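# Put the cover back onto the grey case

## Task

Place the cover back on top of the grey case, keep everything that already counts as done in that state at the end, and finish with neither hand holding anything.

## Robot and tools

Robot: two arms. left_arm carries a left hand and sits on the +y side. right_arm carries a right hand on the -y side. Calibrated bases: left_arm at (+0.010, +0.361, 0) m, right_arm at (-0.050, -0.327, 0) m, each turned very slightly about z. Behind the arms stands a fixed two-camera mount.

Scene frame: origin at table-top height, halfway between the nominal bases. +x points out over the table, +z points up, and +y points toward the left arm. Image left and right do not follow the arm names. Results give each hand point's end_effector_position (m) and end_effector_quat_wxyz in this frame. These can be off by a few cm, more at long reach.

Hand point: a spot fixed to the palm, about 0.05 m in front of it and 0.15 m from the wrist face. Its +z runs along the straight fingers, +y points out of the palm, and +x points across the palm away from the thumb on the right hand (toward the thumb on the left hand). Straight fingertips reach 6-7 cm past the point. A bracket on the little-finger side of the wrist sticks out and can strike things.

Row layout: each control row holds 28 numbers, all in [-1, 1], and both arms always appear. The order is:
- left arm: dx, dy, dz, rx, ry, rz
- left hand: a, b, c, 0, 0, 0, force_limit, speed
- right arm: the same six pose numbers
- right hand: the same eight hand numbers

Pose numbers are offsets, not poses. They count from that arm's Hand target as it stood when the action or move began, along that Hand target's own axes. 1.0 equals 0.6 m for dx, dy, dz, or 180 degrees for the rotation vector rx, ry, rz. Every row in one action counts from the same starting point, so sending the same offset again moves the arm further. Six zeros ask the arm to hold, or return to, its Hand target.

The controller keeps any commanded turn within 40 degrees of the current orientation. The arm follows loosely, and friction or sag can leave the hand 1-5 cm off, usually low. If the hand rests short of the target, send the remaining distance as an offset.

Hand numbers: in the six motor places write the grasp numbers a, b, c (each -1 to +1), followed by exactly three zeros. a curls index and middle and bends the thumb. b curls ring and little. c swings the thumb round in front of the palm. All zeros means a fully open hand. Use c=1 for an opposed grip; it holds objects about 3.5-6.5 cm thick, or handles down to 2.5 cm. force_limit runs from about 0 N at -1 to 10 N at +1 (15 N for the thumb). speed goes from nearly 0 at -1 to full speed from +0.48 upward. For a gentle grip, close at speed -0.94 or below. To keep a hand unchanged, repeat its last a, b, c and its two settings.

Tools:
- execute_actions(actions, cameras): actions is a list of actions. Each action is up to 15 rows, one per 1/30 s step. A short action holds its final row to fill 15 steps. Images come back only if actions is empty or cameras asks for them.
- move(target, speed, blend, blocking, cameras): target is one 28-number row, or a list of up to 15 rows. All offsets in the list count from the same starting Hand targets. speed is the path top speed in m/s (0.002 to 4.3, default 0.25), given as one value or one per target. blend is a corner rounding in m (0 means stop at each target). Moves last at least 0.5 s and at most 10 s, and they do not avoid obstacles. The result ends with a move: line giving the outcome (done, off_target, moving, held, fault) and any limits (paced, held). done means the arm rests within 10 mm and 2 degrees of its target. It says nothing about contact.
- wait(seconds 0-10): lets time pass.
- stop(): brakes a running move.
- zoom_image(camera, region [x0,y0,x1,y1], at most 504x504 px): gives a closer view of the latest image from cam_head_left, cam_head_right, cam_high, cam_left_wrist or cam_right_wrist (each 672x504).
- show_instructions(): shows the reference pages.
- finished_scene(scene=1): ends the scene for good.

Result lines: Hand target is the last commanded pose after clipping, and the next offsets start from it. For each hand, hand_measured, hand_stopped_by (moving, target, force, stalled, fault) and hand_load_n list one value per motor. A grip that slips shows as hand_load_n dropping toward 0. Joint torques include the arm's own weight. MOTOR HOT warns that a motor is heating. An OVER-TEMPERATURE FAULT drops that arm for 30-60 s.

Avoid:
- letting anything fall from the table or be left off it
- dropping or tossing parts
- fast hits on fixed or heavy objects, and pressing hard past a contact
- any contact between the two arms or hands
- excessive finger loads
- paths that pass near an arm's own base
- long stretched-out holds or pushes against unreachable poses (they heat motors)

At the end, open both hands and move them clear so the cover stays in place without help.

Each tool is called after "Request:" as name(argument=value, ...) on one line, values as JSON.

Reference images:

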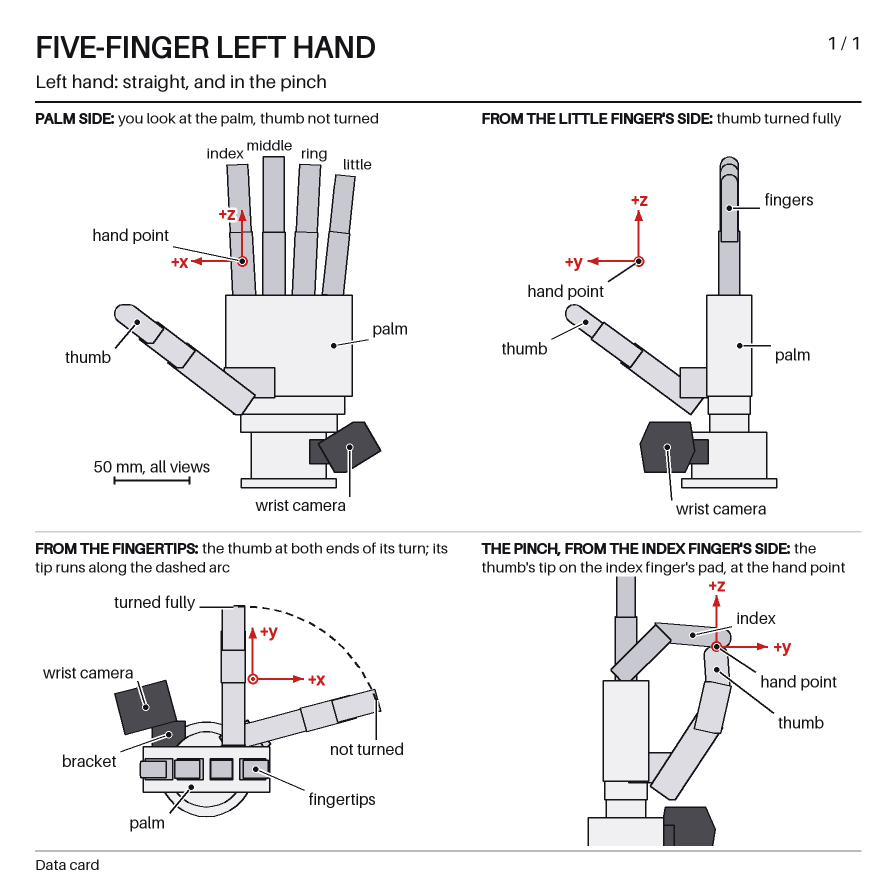

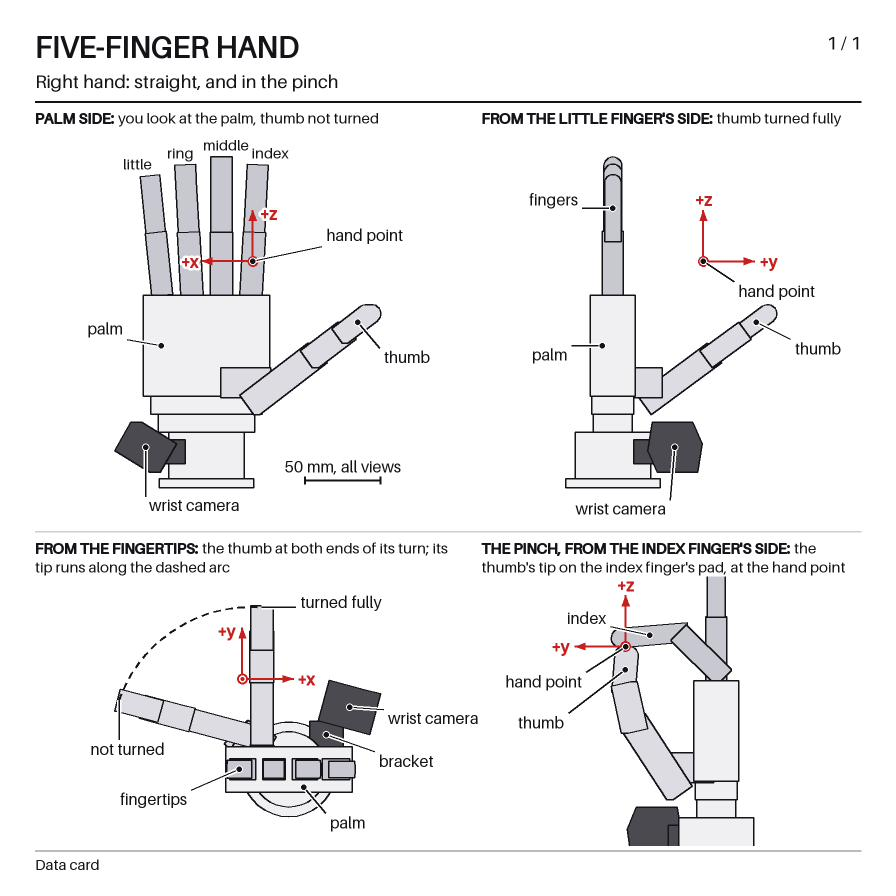

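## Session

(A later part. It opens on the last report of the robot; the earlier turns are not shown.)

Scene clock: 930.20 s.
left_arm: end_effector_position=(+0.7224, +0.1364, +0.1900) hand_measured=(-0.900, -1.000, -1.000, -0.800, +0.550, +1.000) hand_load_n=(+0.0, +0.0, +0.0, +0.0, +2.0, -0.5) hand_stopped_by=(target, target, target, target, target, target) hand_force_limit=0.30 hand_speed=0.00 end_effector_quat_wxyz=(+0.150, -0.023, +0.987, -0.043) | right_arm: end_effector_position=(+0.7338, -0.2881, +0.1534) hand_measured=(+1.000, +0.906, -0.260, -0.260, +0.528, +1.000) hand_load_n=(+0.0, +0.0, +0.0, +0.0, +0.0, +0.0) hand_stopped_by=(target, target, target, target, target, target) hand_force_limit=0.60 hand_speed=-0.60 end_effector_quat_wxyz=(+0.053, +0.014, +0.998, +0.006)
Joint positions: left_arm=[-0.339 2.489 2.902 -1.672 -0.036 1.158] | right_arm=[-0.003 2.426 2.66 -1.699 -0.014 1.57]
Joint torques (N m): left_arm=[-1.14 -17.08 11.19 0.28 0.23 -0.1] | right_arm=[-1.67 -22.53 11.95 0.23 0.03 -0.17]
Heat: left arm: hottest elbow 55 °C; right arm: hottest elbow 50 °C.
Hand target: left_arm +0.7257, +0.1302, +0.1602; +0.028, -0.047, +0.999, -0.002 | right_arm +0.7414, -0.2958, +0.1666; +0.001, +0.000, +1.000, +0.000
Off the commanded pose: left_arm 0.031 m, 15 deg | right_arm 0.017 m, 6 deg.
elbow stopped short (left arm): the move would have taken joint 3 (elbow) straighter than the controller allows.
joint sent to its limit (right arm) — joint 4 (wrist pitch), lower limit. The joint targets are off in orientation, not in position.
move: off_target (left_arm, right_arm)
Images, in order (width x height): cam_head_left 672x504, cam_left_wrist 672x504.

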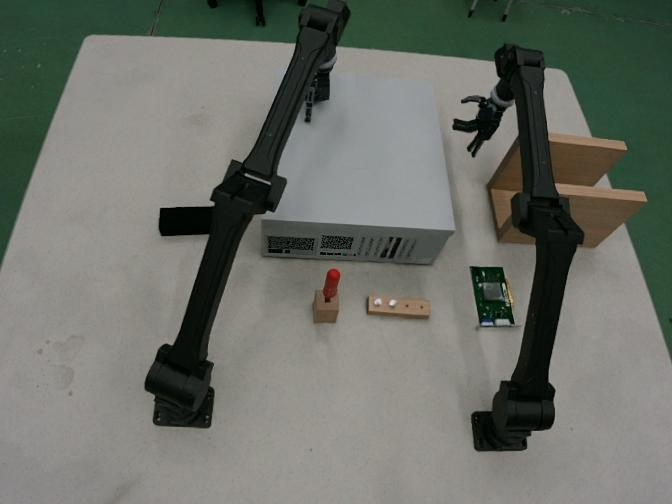

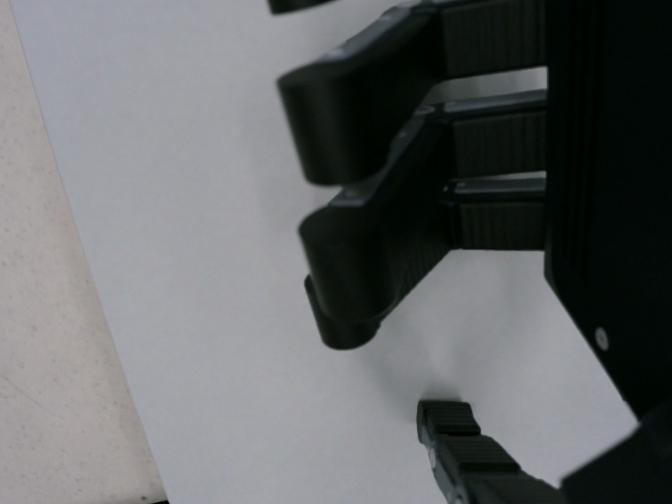

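Request:
move(target=[[0.0135,0.0007,-0.351,0,0,0,1.0,1.0,0,0,0,0,0.3,0.0,0,0,0,0,0,0,0.63,0,0,0,0,0,0.6,-0.6],[0.3305,0.248,-0.42,0,0,-0.25,1.0,1.0,0,0,0,0,0.3,0.0,0,0,0,0,0,0,0.63,0,0,0,0,0,0.6,-0.6],[0.7338,0.0689,-0.392,0,0,-0.47,1.0,1.0,0,0,0,0,0.3,0.0,0,0,0,0,0,0,0.63,0,0,0,0,0,0.6,-0.6]], speed=0.3, blend=0.03, cameras=["cam_left_wrist", "cam_high", "cam_head_left", "cam_right_wrist"])

Scene clock: 935.57 s.
left_arm: end_effector_position=(+0.2759, +0.1293, +0.3690) hand_measured=(-0.900, -1.000, -1.000, -0.800, +0.550, +1.000) hand_load_n=(+0.0, +0.0, +0.0, +0.0, +0.0, +0.0) hand_stopped_by=(target, target, target, target, target, target) hand_force_limit=0.30 hand_speed=0.00 end_effector_quat_wxyz=(-0.029, +0.700, -0.706, +0.104) | right_arm: end_effector_position=(+0.7338, -0.2881, +0.1534) hand_measured=(+1.000, +0.906, -0.260, -0.260, +0.528, +1.000) hand_load_n=(+0.0, +0.0, +0.0, +0.0, -0.5, +0.0) hand_stopped_by=(target, target, target, target, target, target) hand_force_limit=0.60 hand_speed=-0.60 end_effector_quat_wxyz=(+0.053, +0.014, +0.998, +0.006)
Joint positions: left_arm=[-0.524 1.247 1.589 -1.697 -0.008 -0.546] | right_arm=[-0.003 2.426 2.66 -1.699 -0.014 1.57]
Joint torques (N m): left_arm=[-0.79 -7.71 9.02 0.06 0.3 -0.02] | right_arm=[-1.67 -22.53 11.96 0.23 0.03 -0.17]
Heat: left arm: hottest elbow 54 °C; right arm: hottest elbow 50 °C.
Hand target: left_arm +0.2711, +0.1300, +0.3704; -0.020, +0.707, -0.707, +0.020 | right_arm +0.7414, -0.2958, +0.1666; +0.001, +0.000, +1.000, +0.000
Off the commanded pose: left_arm 0.005 m, 10 deg | right_arm 0.017 m, 6 deg.
elbow stopped short (left arm): the move would have taken joint 3 (elbow) straighter than the controller allows.
joint sent to its limit (left arm) — joint 4 (wrist pitch), lower limit. The joint targets are off in orientation, not in position.
joint sent to its limit (right arm) — joint 4 (wrist pitch), lower limit. The joint targets are off in orientation, not in position.
move: off_target (left_arm, right_arm)
Images, in order (width x height): cam_head_left 672x504, cam_high 672x504, cam_left_wrist 672x504, cam_right_wrist 672x504.

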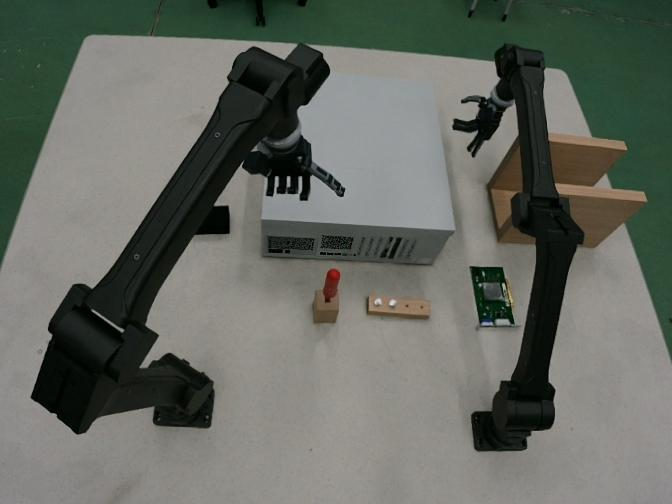

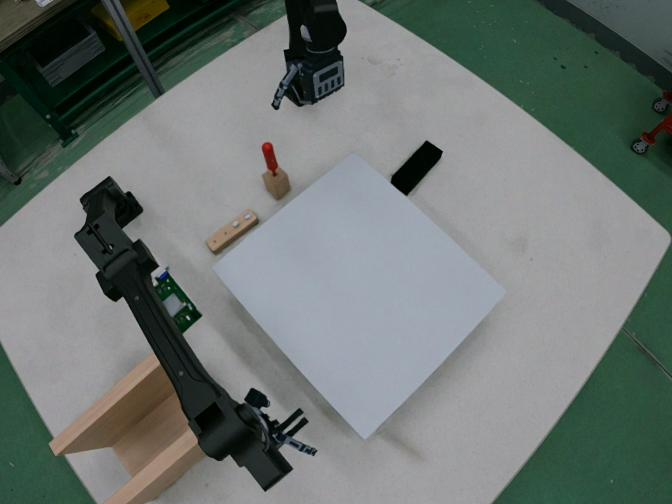

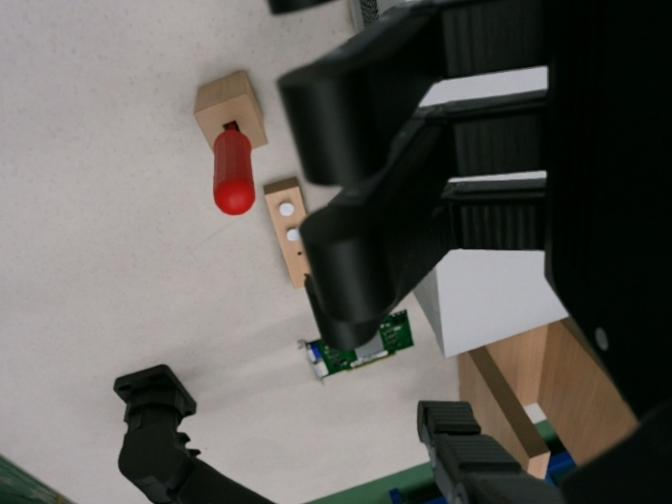

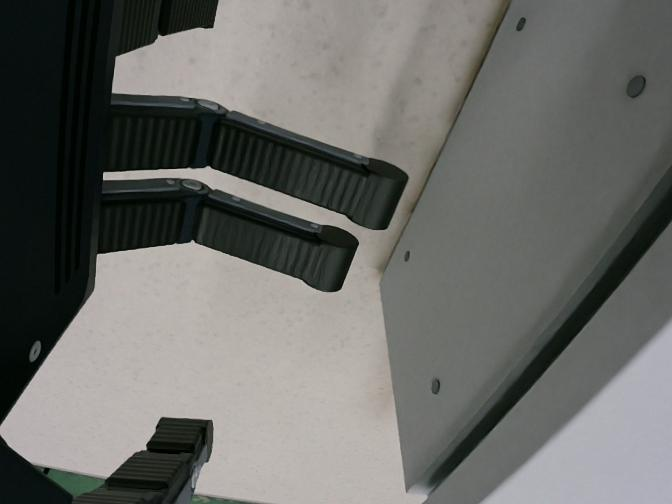

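Request:
execute_actions(actions=[], cameras=["cam_head_left","cam_high","cam_left_wrist"])

Scene clock: 937.43 s.
left_arm: end_effector_position=(+0.2759, +0.1293, +0.3690) hand_measured=(-0.900, -1.000, -1.000, -0.800, +0.550, +1.000) hand_load_n=(+0.0, +0.0, +0.0, +0.0, +0.0, +0.0) hand_stopped_by=(target, target, target, target, target, target) hand_force_limit=0.30 hand_speed=0.00 end_effector_quat_wxyz=(-0.029, +0.700, -0.706, +0.104) | right_arm: end_effector_position=(+0.7338, -0.2881, +0.1534) hand_measured=(+1.000, +0.906, -0.260, -0.260, +0.528, +1.000) hand_load_n=(+0.0, +0.0, +0.0, +0.0, +0.0, +0.0) hand_stopped_by=(target, target, target, target, target, target) hand_force_limit=0.60 hand_speed=-0.60 end_effector_quat_wxyz=(+0.053, +0.014, +0.998, +0.006)
Joint positions: left_arm=[-0.524 1.247 1.589 -1.697 -0.008 -0.547] | right_arm=[-0.003 2.426 2.66 -1.699 -0.014 1.57]
Joint velocities: within noise
Joint torques (N m): left_arm=[-0.91 -8.59 9.05 0.16 0.28 -0.1] | right_arm=[-1.61 -22.42 11.96 0.21 0.02 -0.16]
Heat: left arm: hottest elbow 54 °C; right arm: hottest elbow 50 °C.
Hand target: left_arm +0.2711, +0.1300, +0.3704; -0.020, +0.707, -0.707, +0.020 | right_arm +0.7414, -0.2958, +0.1666; +0.001, +0.000, +1.000, +0.000
Off the commanded pose: left_arm 0.005 m, 10 deg | right_arm 0.017 m, 6 deg.
Images, in order (width x height): cam_head_left 672x504, cam_high 672x504, cam_left_wrist 672x504.

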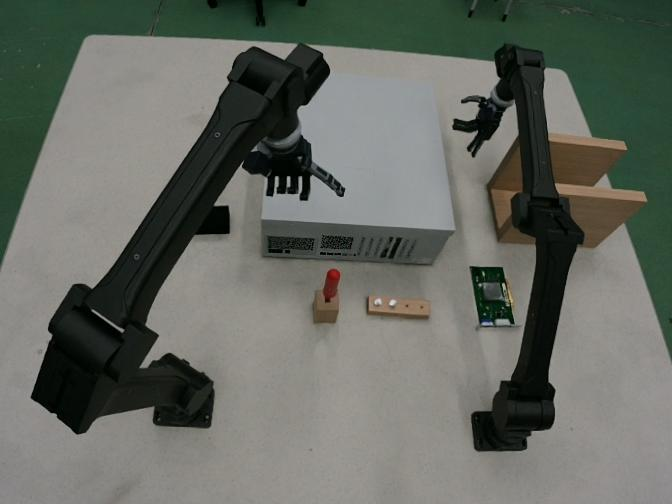

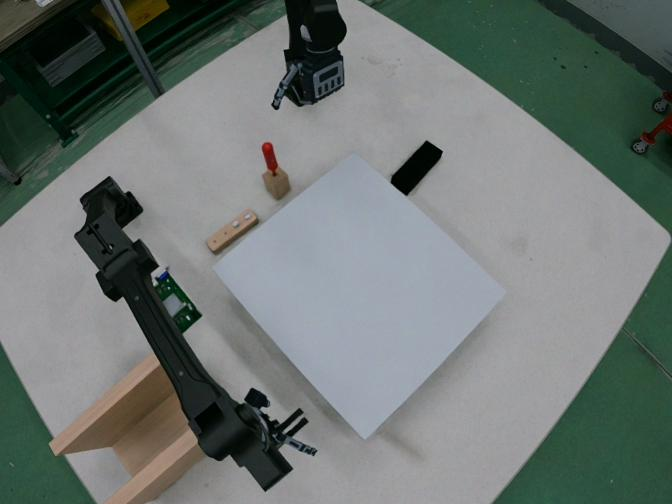

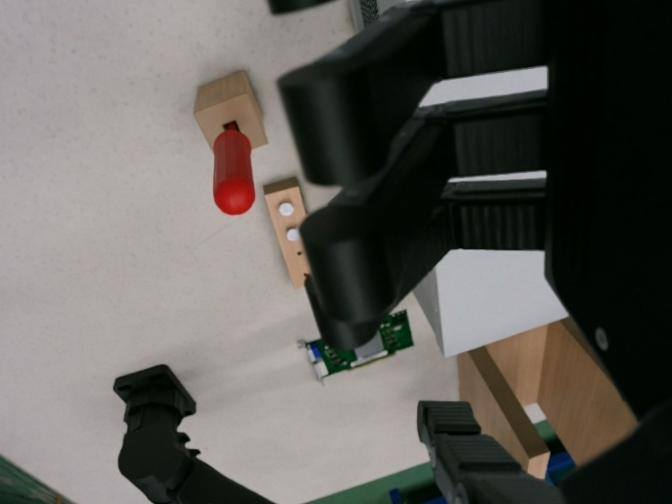

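Request:
move(target=[[0,0.025,0.167,0,0,0,1.0,1.0,0.0,0,0,0,0.3,0.0,0,0,0,0,0,0,0.63,0,0,0,0,0,0.6,-0.6],[0,0.025,0.34,0,0,0,1.0,1.0,0.0,0,0,0,0.3,0.0,0,0,0,0,0,0,0.63,0,0,0,0,0,0.6,-0.6]], speed=[0.15,0.08], cameras=["cam_head_left","cam_left_wrist"])

Scene clock: 941.10 s.
left_arm: end_effector_position=(+0.2637, +0.1321, +0.1700) hand_measured=(-0.900, -1.000, -1.000, -0.800, +0.550, +1.000) hand_load_n=(+0.0, +0.0, +0.0, +0.0, +0.0, +0.0) hand_stopped_by=(target, target, target, target, target, target) hand_force_limit=0.30 hand_speed=0.00 end_effector_quat_wxyz=(-0.018, +0.707, -0.707, +0.018) | right_arm: end_effector_position=(+0.7338, -0.2881, +0.1534) hand_measured=(+1.000, +0.906, -0.260, -0.260, +0.528, +1.000) hand_load_n=(+0.0, +0.0, +0.0, +0.0, -0.5, +0.0) hand_stopped_by=(target, target, target, target, target, target) hand_force_limit=0.60 hand_speed=-0.60 end_effector_quat_wxyz=(+0.053, +0.014, +0.998, +0.006)
Joint positions: left_arm=[-0.544 1.297 1.106 -1.336 -0.028 -0.575] | right_arm=[-0.003 2.426 2.66 -1.699 -0.014 1.57]
Joint torques (N m): left_arm=[-0.26 -7.41 9.18 0.8 0.06 0] | right_arm=[-1.61 -22.48 11.97 0.23 0.02 -0.16]
Heat: left arm: hottest elbow 54 °C; right arm: hottest elbow 50 °C.
Hand target: left_arm +0.2675, +0.1299, +0.1660; -0.020, +0.707, -0.707, +0.020 | right_arm +0.7414, -0.2958, +0.1666; +0.001, +0.000, +1.000, +0.000
Off the commanded pose: left_arm 0.006 m, 0 deg | right_arm 0.017 m, 6 deg.
joint sent to its limit (right arm) — joint 4 (wrist pitch), lower limit. The joint targets are off in orientation, not in position.
move: off_target (right_arm)
Images, in order (width x height): cam_head_left 672x504, cam_left_wrist 672x504.

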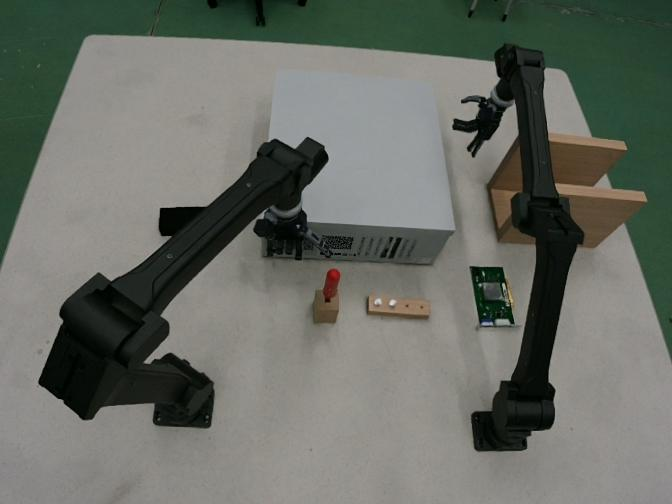

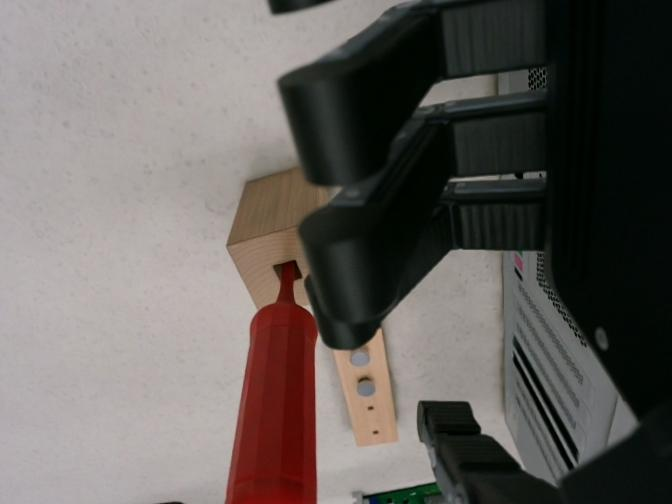

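Request:
move(target=[0,-0.0375,0,0,0,0,1.0,1.0,0.0,0,0,0,0.3,0.0,0,0,0,0,0,0,0.63,0,0,0,0,0,0.6,-0.6], speed=0.04, cameras=["cam_head_left"])

Request:
zoom_image(camera="cam_head_left", region=[230, 180, 330, 280])

Scene clock: 942.50 s.
left_arm: end_effector_position=(+0.2695, +0.1384, +0.1557) hand_measured=(-0.900, -1.000, -1.000, -0.800, +0.550, +1.000) hand_load_n=(+0.0, +0.0, +0.0, +0.0, +0.0, -0.5) hand_stopped_by=(target, target, target, target, target, target) hand_force_limit=0.30 hand_speed=0.00 end_effector_quat_wxyz=(-0.013, +0.707, -0.707, -0.004) | right_arm: end_effector_position=(+0.7338, -0.2881, +0.1534) hand_measured=(+1.000, +0.906, -0.260, -0.260, +0.528, +1.000) hand_load_n=(+0.0, +0.0, +0.0, +0.0, +0.0, +0.0) hand_stopped_by=(target, target, target, target, target, target) hand_force_limit=0.60 hand_speed=-0.60 end_effector_quat_wxyz=(+0.053, +0.014, +0.998, +0.006)
Joint positions: left_arm=[-0.521 1.342 1.106 -1.336 -0.028 -0.555] | right_arm=[-0.003 2.426 2.66 -1.699 -0.014 1.57]
Joint torques (N m): left_arm=[0.5 -8.29 12.94 0.7 0.06 0.12] | right_arm=[-1.61 -22.53 11.95 0.21 0.02 -0.16]
Heat: left arm: hottest elbow 54 °C; right arm: hottest elbow 50 °C.
Hand target: left_arm +0.2900, +0.1298, +0.1673; -0.020, +0.707, -0.707, +0.020 | right_arm +0.7414, -0.2958, +0.1666; +0.001, +0.000, +1.000, +0.000
Off the commanded pose: left_arm 0.025 m, 3 deg | right_arm 0.017 m, 6 deg.
joint sent to its limit (right arm) — joint 4 (wrist pitch), lower limit. The joint targets are off in orientation, not in position.
move: off_target (left_arm, right_arm)
Images, in order (width x height): cam_head_left 672x504.

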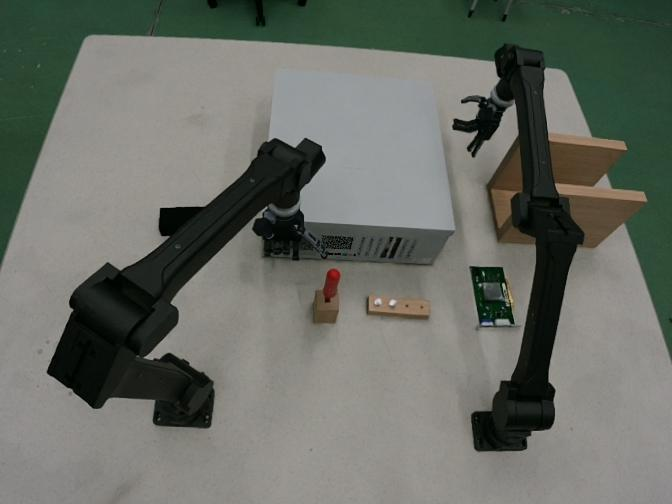

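Scaled by 5.040 from the camera's 672x504 image, which has a finer 960x720 frame.

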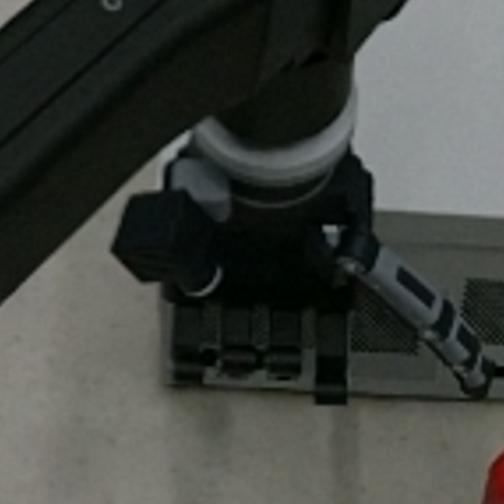

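Request:
move(target=[0.008,-0.02,-0.02,0,0,0,1.0,1.0,0.0,0,0,0,0.3,0.0,0,0,0,0,0,0,0.63,0,0,0,0,0,0.6,-0.6], speed=0.04)

Scene clock: 943.90 s.
left_arm: end_effector_position=(+0.2877, +0.1288, +0.1680) hand_measured=(-0.900, -1.000, -1.000, -0.800, +0.550, +1.000) hand_load_n=(+0.0, +0.0, +0.0, +0.0, +0.0, +0.0) hand_stopped_by=(target, target, target, target, target, target) hand_force_limit=0.30 hand_speed=0.00 end_effector_quat_wxyz=(-0.017, +0.707, -0.707, +0.011) | right_arm: end_effector_position=(+0.7338, -0.2881, +0.1534) hand_measured=(+1.000, +0.906, -0.260, -0.260, +0.528, +1.000) hand_load_n=(+0.0, +0.0, +0.0, +0.0, +0.0, +0.0) hand_stopped_by=(target, target, target, target, target, target) hand_force_limit=0.60 hand_speed=-0.60 end_effector_quat_wxyz=(+0.053, +0.014, +0.998, +0.006)
Joint positions: left_arm=[-0.518 1.367 1.165 -1.34 -0.028 -0.55] | right_arm=[-0.003 2.426 2.66 -1.699 -0.014 1.57]
Joint torques (N m): left_arm=[0.03 -8 13 -0.21 0.07 0.17] | right_arm=[-1.67 -22.53 11.95 0.23 0.03 -0.16]
Heat: left arm: hottest elbow 54 °C; right arm: hottest elbow 50 °C.
Hand target: left_arm +0.3013, +0.1250, +0.1799; -0.020, +0.707, -0.707, +0.020 | right_arm +0.7414, -0.2958, +0.1666; +0.001, +0.000, +1.000, +0.000
Off the commanded pose: left_arm 0.018 m, 1 deg | right_arm 0.017 m, 6 deg.
joint sent to its limit (right arm) — joint 4 (wrist pitch), lower limit. The joint targets are off in orientation, not in position.
move: off_target (left_arm, right_arm)

Request:
move(target=[-0.006,-0.014,0.008,0,0,0,1.0,1.0,0.0,0,0,0,0.3,0.0,0,0,0,0,0,0,0.63,0,0,0,0,0,0.6,-0.6], speed=0.04, cameras=["cam_head_left","cam_high"])

Request:
zoom_image(camera="cam_head_left", region=[410, 205, 460, 245])

Request:
zoom_image(camera="cam_high", region=[310, 110, 410, 210])

Request:
zoom_image(camera="cam_high", region=[440, 220, 540, 320])

Scene clock: 945.27 s.
left_arm: end_effector_position=(+0.2935, +0.1342, +0.1640) hand_measured=(-0.900, -1.000, -1.000, -0.800, +0.550, +1.000) hand_load_n=(+0.0, +0.0, +0.0, +0.0, +0.0, +0.0) hand_stopped_by=(target, target, target, target, target, target) hand_force_limit=0.30 hand_speed=0.00 end_effector_quat_wxyz=(-0.016, +0.708, -0.707, +0.005) | right_arm: end_effector_position=(+0.7338, -0.2881, +0.1534) hand_measured=(+1.000, +0.906, -0.260, -0.260, +0.528, +1.000) hand_load_n=(+0.0, +0.0, +0.0, +0.0, +0.0, +0.0) hand_stopped_by=(target, target, target, target, target, target) hand_force_limit=0.60 hand_speed=-0.60 end_effector_quat_wxyz=(+0.053, +0.014, +0.998, +0.006)
Joint positions: left_arm=[-0.498 1.384 1.17 -1.34 -0.028 -0.532] | right_arm=[-0.003 2.426 2.66 -1.699 -0.014 1.57]
Joint torques (N m): left_arm=[0.09 -8.76 12.93 0.16 0.15 0.11] | right_arm=[-1.61 -22.53 11.97 0.21 0.02 -0.17]
Heat: left arm: hottest elbow 54 °C; right arm: hottest elbow 50 °C.
Hand target: left_arm +0.3099, +0.1287, +0.1755; -0.019, +0.707, -0.707, +0.020 | right_arm +0.7414, -0.2958, +0.1666; +0.001, +0.000, +1.000, +0.000
Off the commanded pose: left_arm 0.021 m, 2 deg | right_arm 0.017 m, 6 deg.
joint sent to its limit (right arm) — joint 4 (wrist pitch), lower limit. The joint targets are off in orientation, not in position.
move: off_target (left_arm, right_arm)
Images, in order (width x height): cam_head_left 672x504, cam_high 672x504.

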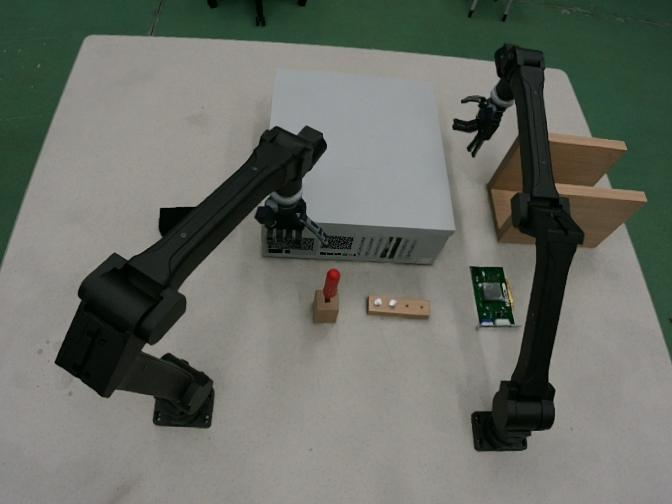

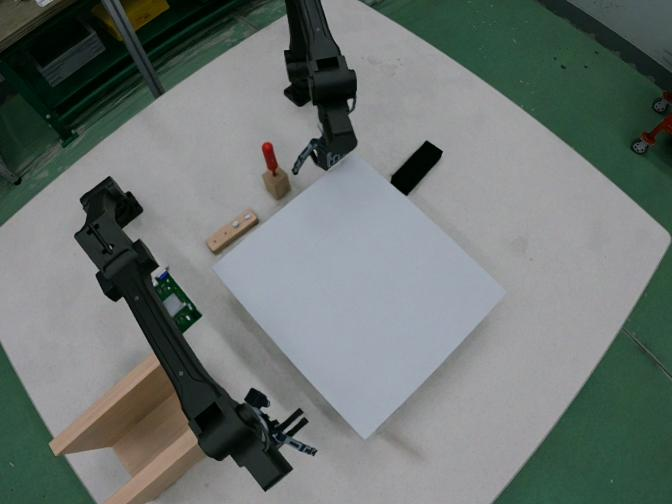

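Scaled by 10.080 from the camera's 672x504 image, which has a finer 960x720 frame.

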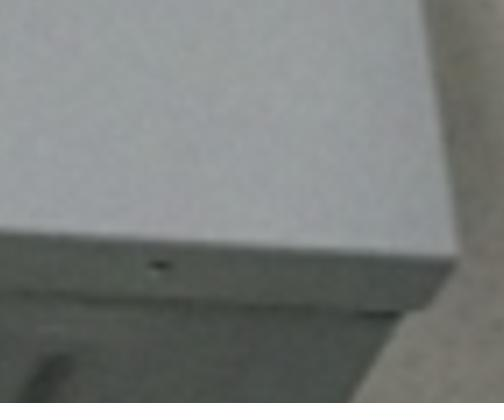

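Scaled by 5.040 from the camera's 672x504 image, which has a finer 960x720 frame.

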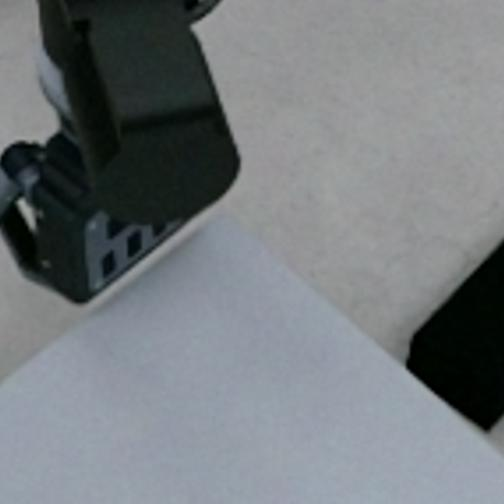

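Scaled by 5.040 from the camera's 672x504 image, which has a finer 960x720 frame.

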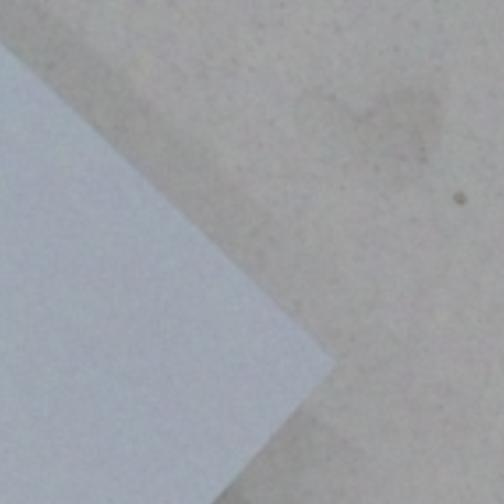

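Request:
move(target=[0.006,-0.02,0.0,0,0,0,1.0,1.0,0.0,0,0,0,0.3,0.0,0,0,0,0,0,0,0.63,0,0,0,0,0,0.6,-0.6], speed=0.04, cameras=["cam_head_left","cam_high"])

Request:
zoom_image(camera="cam_high", region=[310, 110, 410, 210])

Request:
zoom_image(camera="cam_high", region=[440, 220, 540, 320])

Scene clock: 946.73 s.
left_arm: end_effector_position=(+0.3053, +0.1296, +0.1671) hand_measured=(-0.900, -1.000, -1.000, -0.800, +0.550, +1.000) hand_load_n=(+0.0, +0.0, +0.0, +0.0, -0.5, +0.0) hand_stopped_by=(target, target, target, target, target, target) hand_force_limit=0.30 hand_speed=0.00 end_effector_quat_wxyz=(-0.016, +0.706, -0.708, +0.009) | right_arm: end_effector_position=(+0.7338, -0.2881, +0.1534) hand_measured=(+1.000, +0.906, -0.260, -0.260, +0.528, +1.000) hand_load_n=(+0.0, +0.0, +0.0, +0.0, +0.0, +0.0) hand_stopped_by=(target, target, target, target, target, target) hand_force_limit=0.60 hand_speed=-0.60 end_effector_quat_wxyz=(+0.053, +0.014, +0.998, +0.006)
Joint positions: left_arm=[-0.494 1.409 1.204 -1.341 -0.026 -0.524] | right_arm=[-0.003 2.426 2.66 -1.699 -0.014 1.57]
Joint torques (N m): left_arm=[0.85 -8.41 12.77 0.2 0.16 0.15] | right_arm=[-1.61 -22.53 11.97 0.23 0.02 -0.16]
Heat: left arm: hottest elbow 54 °C; right arm: hottest elbow 50 °C.
Hand target: left_arm +0.3219, +0.1252, +0.1761; -0.020, +0.707, -0.707, +0.020 | right_arm +0.7414, -0.2958, +0.1666; +0.001, +0.000, +1.000, +0.000
Off the commanded pose: left_arm 0.019 m, 1 deg | right_arm 0.017 m, 6 deg.
joint sent to its limit (right arm) — joint 4 (wrist pitch), lower limit. The joint targets are off in orientation, not in position.
move: off_target (left_arm, right_arm)
Images, in order (width x height): cam_head_left 672x504, cam_high 672x504.

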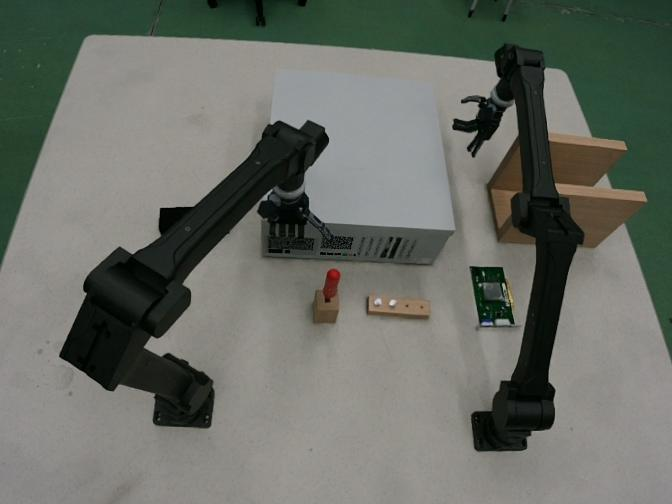

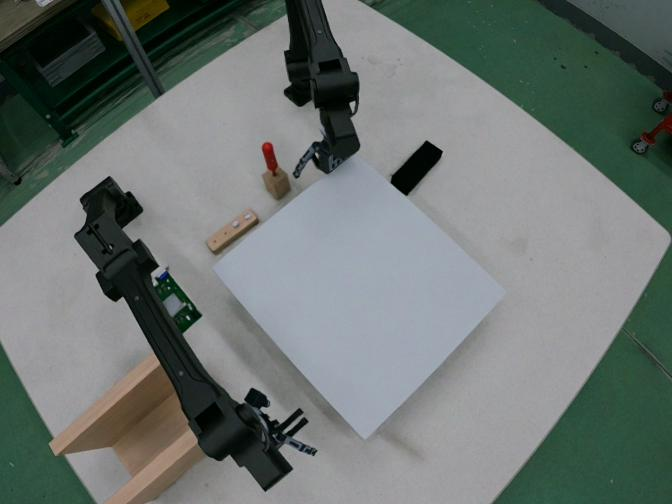

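Scaled by 5.040 from the camera's 672x504 image, which has a finer 960x720 frame.

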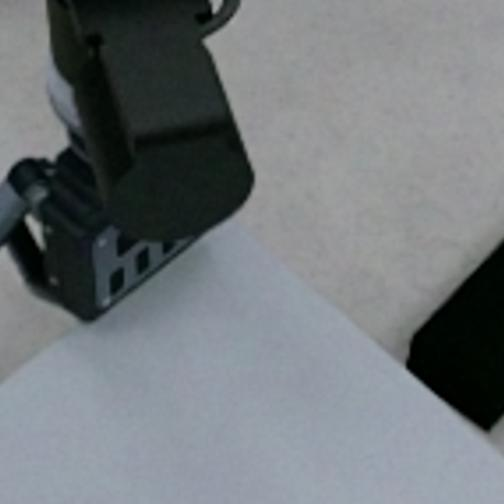

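Scaled by 5.040 from the camera's 672x504 image, which has a finer 960x720 frame.

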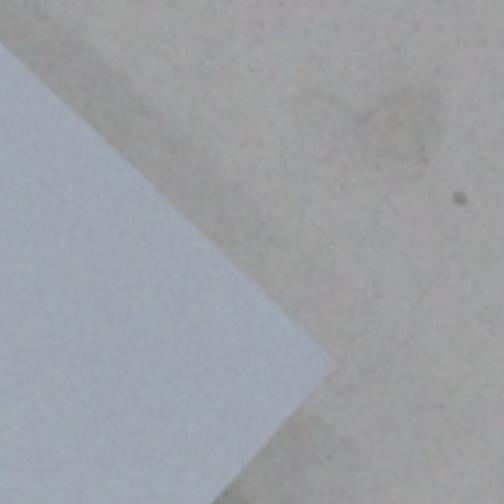

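Request:
zoom_image(camera="cam_head_left", region=[240, 170, 340, 270])

Scaled by 5.040 from the camera's 672x504 image, which has a finer 960x720 frame.

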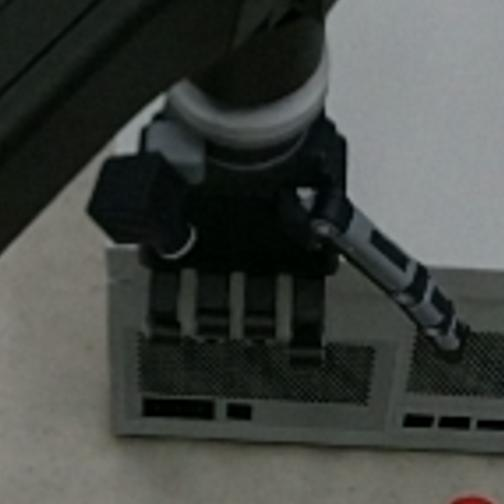

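Request:
move(target=[0.0,-0.02,0.0,0,0,0,1.0,1.0,0.0,0,0,0,0.3,0.0,0,0,0,0,0,0,0.63,0,0,0,0,0,0.6,-0.6], speed=0.03, cameras=["cam_head_left","cam_high"])

Request:
zoom_image(camera="cam_head_left", region=[410, 205, 460, 245])

Request:
zoom_image(camera="cam_high", region=[440, 220, 540, 320])

Scene clock: 948.73 s.
left_arm: end_effector_position=(+0.3179, +0.1270, +0.1723) hand_measured=(-0.900, -1.000, -1.000, -0.800, +0.550, +1.000) hand_load_n=(+0.0, +0.0, +0.0, -0.5, +0.0, +0.0) hand_stopped_by=(target, target, target, target, target, target) hand_force_limit=0.30 hand_speed=0.00 end_effector_quat_wxyz=(-0.017, +0.704, -0.709, +0.016) | right_arm: end_effector_position=(+0.7338, -0.2881, +0.1534) hand_measured=(+1.000, +0.906, -0.260, -0.260, +0.528, +1.000) hand_load_n=(+0.0, +0.0, +0.0, +0.0, +0.0, +0.0) hand_stopped_by=(target, target, target, target, target, target) hand_force_limit=0.60 hand_speed=-0.60 end_effector_quat_wxyz=(+0.053, +0.014, +0.998, +0.006)
Joint positions: left_arm=[-0.483 1.428 1.239 -1.341 -0.025 -0.508] | right_arm=[-0.003 2.426 2.66 -1.699 -0.014 1.57]
Joint torques (N m): left_arm=[0.09 -8.41 12.66 0.14 0.1 0.08] | right_arm=[-1.67 -22.53 11.96 0.24 0.02 -0.17]
Heat: left arm: hottest elbow 54 °C; right arm: hottest elbow 50 °C.
Hand target: left_arm +0.3338, +0.1250, +0.1769; -0.019, +0.707, -0.707, +0.020 | right_arm +0.7414, -0.2958, +0.1666; +0.001, +0.000, +1.000, +0.000
Off the commanded pose: left_arm 0.017 m, 1 deg | right_arm 0.017 m, 6 deg.
joint sent to its limit (right arm) — joint 4 (wrist pitch), lower limit. The joint targets are off in orientation, not in position.
move: off_target (left_arm, right_arm)
Images, in order (width x height): cam_head_left 672x504, cam_high 672x504.

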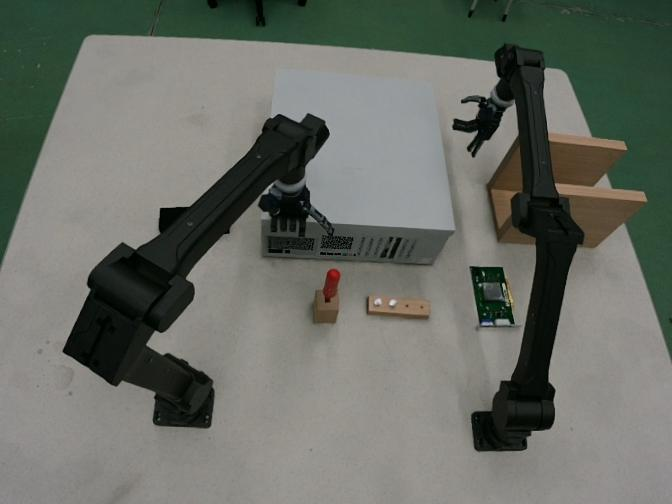

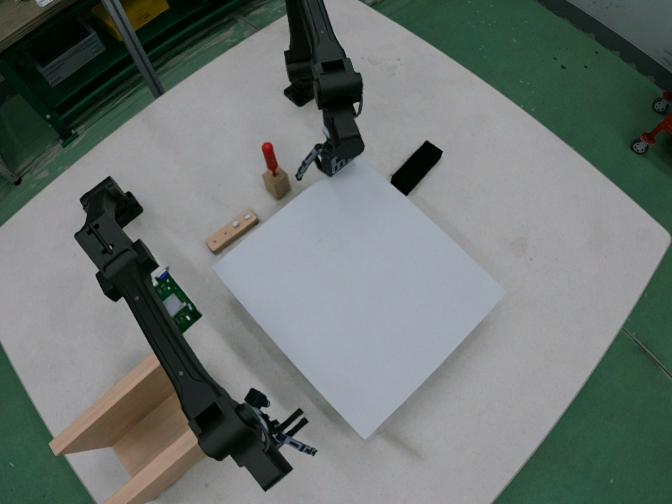

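Scaled by 10.080 from the camera's 672x504 image, which has a finer 960x720 frame.

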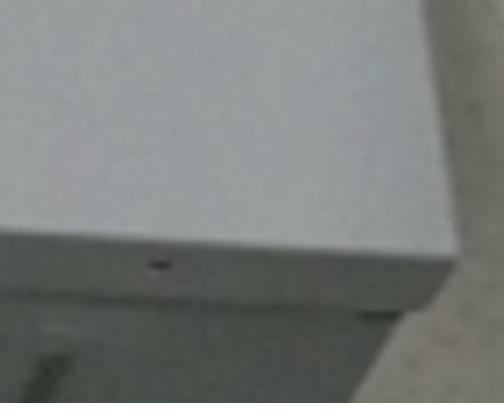

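Scaled by 5.040 from the camera's 672x504 image, which has a finer 960x720 frame.

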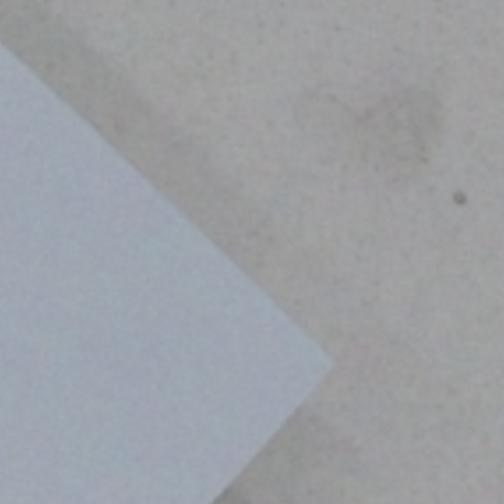

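Request:
zoom_image(camera="cam_high", region=[290, 110, 390, 210])

Request:
zoom_image(camera="cam_head_left", region=[240, 170, 340, 270])

Scaled by 5.040 from the camera's 672x504 image, which has a finer 960x720 frame.

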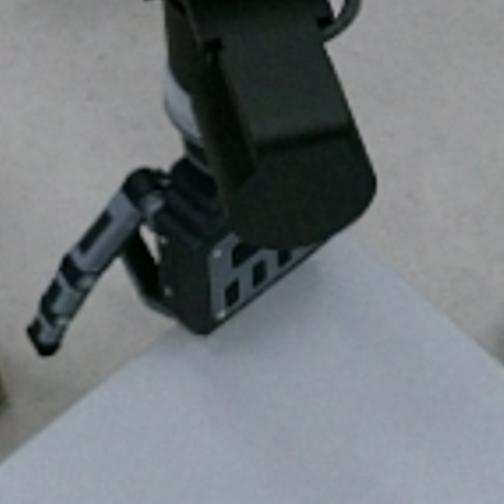

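Scaled by 5.040 from the camera's 672x504 image, which has a finer 960x720 frame.

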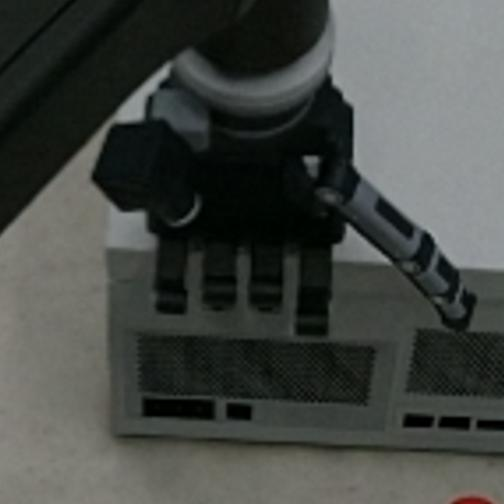

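Request:
move(target=[[0,0.11,0.0,0,0,0,1.0,1.0,0.0,0,0,0,0.3,0.0,0,0,0,0,0,0,0.63,0,0,0,0,0,0.6,-0.6],[0,0.11,0.05,0,0,0,1.0,1.0,0.0,0,0,0,0.3,0.0,0,0,0,0,0,0,0.63,0,0,0,0,0,0.6,-0.6]], speed=[0.08,0.05])

Scene clock: 951.90 s.
left_arm: end_effector_position=(+0.2672, +0.1286, +0.1485) hand_measured=(-0.900, -1.000, -1.000, -0.800, +0.550, +1.000) hand_load_n=(+0.0, +0.0, +0.0, +0.0, +0.0, +0.0) hand_stopped_by=(target, target, target, target, target, target) hand_force_limit=0.30 hand_speed=0.00 end_effector_quat_wxyz=(-0.018, +0.706, -0.708, +0.020) | right_arm: end_effector_position=(+0.7338, -0.2881, +0.1534) hand_measured=(+1.000, +0.906, -0.260, -0.260, +0.528, +1.000) hand_load_n=(-0.5, +0.0, +0.0, +0.0, +0.0, +0.0) hand_stopped_by=(target, target, target, target, target, target) hand_force_limit=0.60 hand_speed=-0.60 end_effector_quat_wxyz=(+0.053, +0.014, +0.998, +0.006)
Joint positions: left_arm=[-0.547 1.321 1.07 -1.273 -0.028 -0.576] | right_arm=[-0.003 2.426 2.66 -1.699 -0.014 1.57]
Joint torques (N m): left_arm=[-0.91 -7.41 8.95 1.02 0.03 -0.07] | right_arm=[-1.67 -22.53 11.96 0.23 0.02 -0.17]
Heat: left arm: hottest elbow 53 °C; right arm: hottest elbow 50 °C.
Hand target: left_arm +0.2696, +0.1250, +0.1433; -0.020, +0.707, -0.707, +0.020 | right_arm +0.7414, -0.2958, +0.1666; +0.001, +0.000, +1.000, +0.000
Off the commanded pose: left_arm 0.007 m, 0 deg | right_arm 0.017 m, 6 deg.
joint sent to its limit (right arm) — joint 4 (wrist pitch), lower limit. The joint targets are off in orientation, not in position.
move: off_target (right_arm)

Request:
move(target=[0,-0.03,-0.008,0,0,0,1.0,1.0,0.0,0,0,0,0.3,0.0,0,0,0,0,0,0,0.63,0,0,0,0,0,0.6,-0.6], speed=0.04, cameras=["cam_head_left","cam_high"])

Request:
zoom_image(camera="cam_high", region=[290, 110, 390, 210])

Scene clock: 953.20 s.
left_arm: end_effector_position=(+0.2701, +0.1318, +0.1375) hand_measured=(-0.900, -1.000, -1.000, -0.800, +0.550, +1.000) hand_load_n=(+0.0, +0.0, +0.0, +0.0, +0.0, +0.0) hand_stopped_by=(target, target, target, target, target, target) hand_force_limit=0.30 hand_speed=0.00 end_effector_quat_wxyz=(-0.015, +0.708, -0.706, +0.003) | right_arm: end_effector_position=(+0.7338, -0.2881, +0.1534) hand_measured=(+1.000, +0.906, -0.260, -0.260, +0.528, +1.000) hand_load_n=(+0.0, +0.0, +0.0, +0.0, +0.0, +0.0) hand_stopped_by=(target, target, target, target, target, target) hand_force_limit=0.60 hand_speed=-0.60 end_effector_quat_wxyz=(+0.053, +0.014, +0.998, +0.006)
Joint positions: left_arm=[-0.535 1.355 1.07 -1.273 -0.028 -0.569] | right_arm=[-0.003 2.426 2.66 -1.699 -0.014 1.57]
Joint torques (N m): left_arm=[0.5 -7.88 12.63 0.18 0.08 0.12] | right_arm=[-1.67 -22.59 11.96 0.21 0.03 -0.16]
Heat: left arm: hottest elbow 53 °C; right arm: hottest elbow 50 °C.
Hand target: left_arm +0.2874, +0.1250, +0.1490; -0.019, +0.707, -0.707, +0.020 | right_arm +0.7414, -0.2958, +0.1666; +0.001, +0.000, +1.000, +0.000
Off the commanded pose: left_arm 0.022 m, 2 deg | right_arm 0.017 m, 6 deg.
joint sent to its limit (right arm) — joint 4 (wrist pitch), lower limit. The joint targets are off in orientation, not in position.
move: off_target (left_arm, right_arm)
Images, in order (width x height): cam_head_left 672x504, cam_high 672x504.

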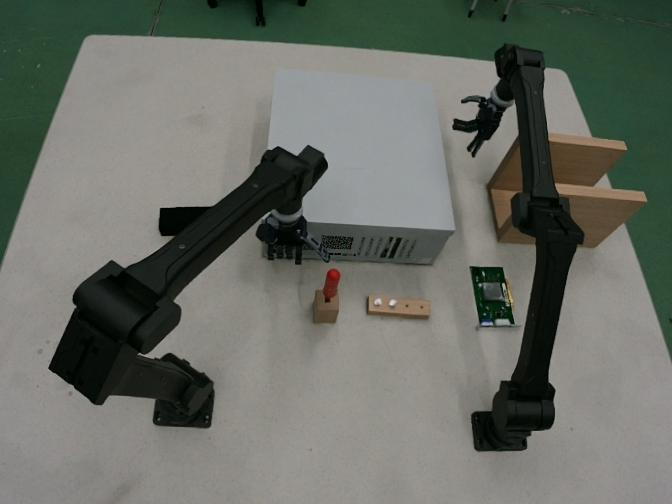

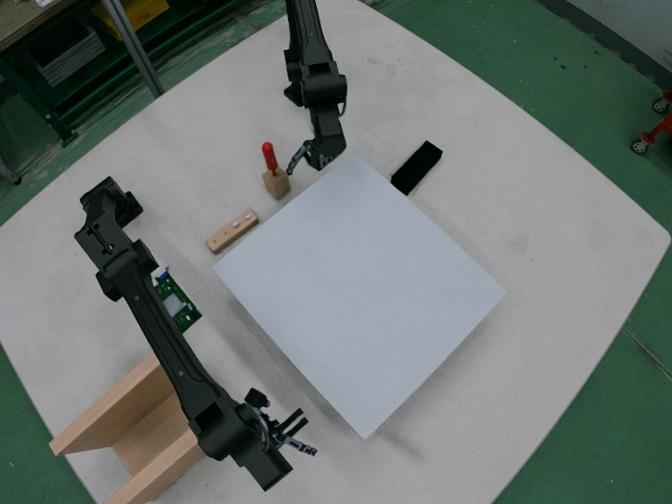

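Scaled by 5.040 from the camera's 672x504 image, which has a finer 960x720 frame.

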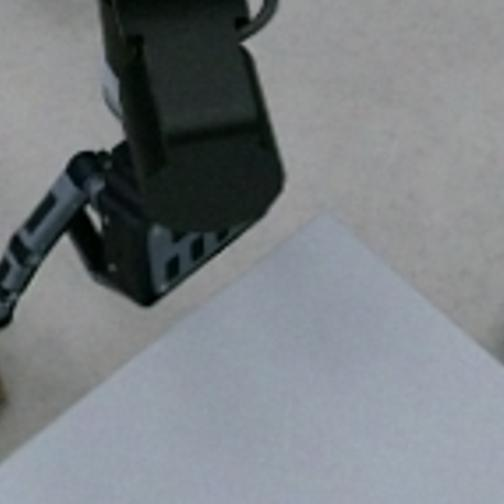

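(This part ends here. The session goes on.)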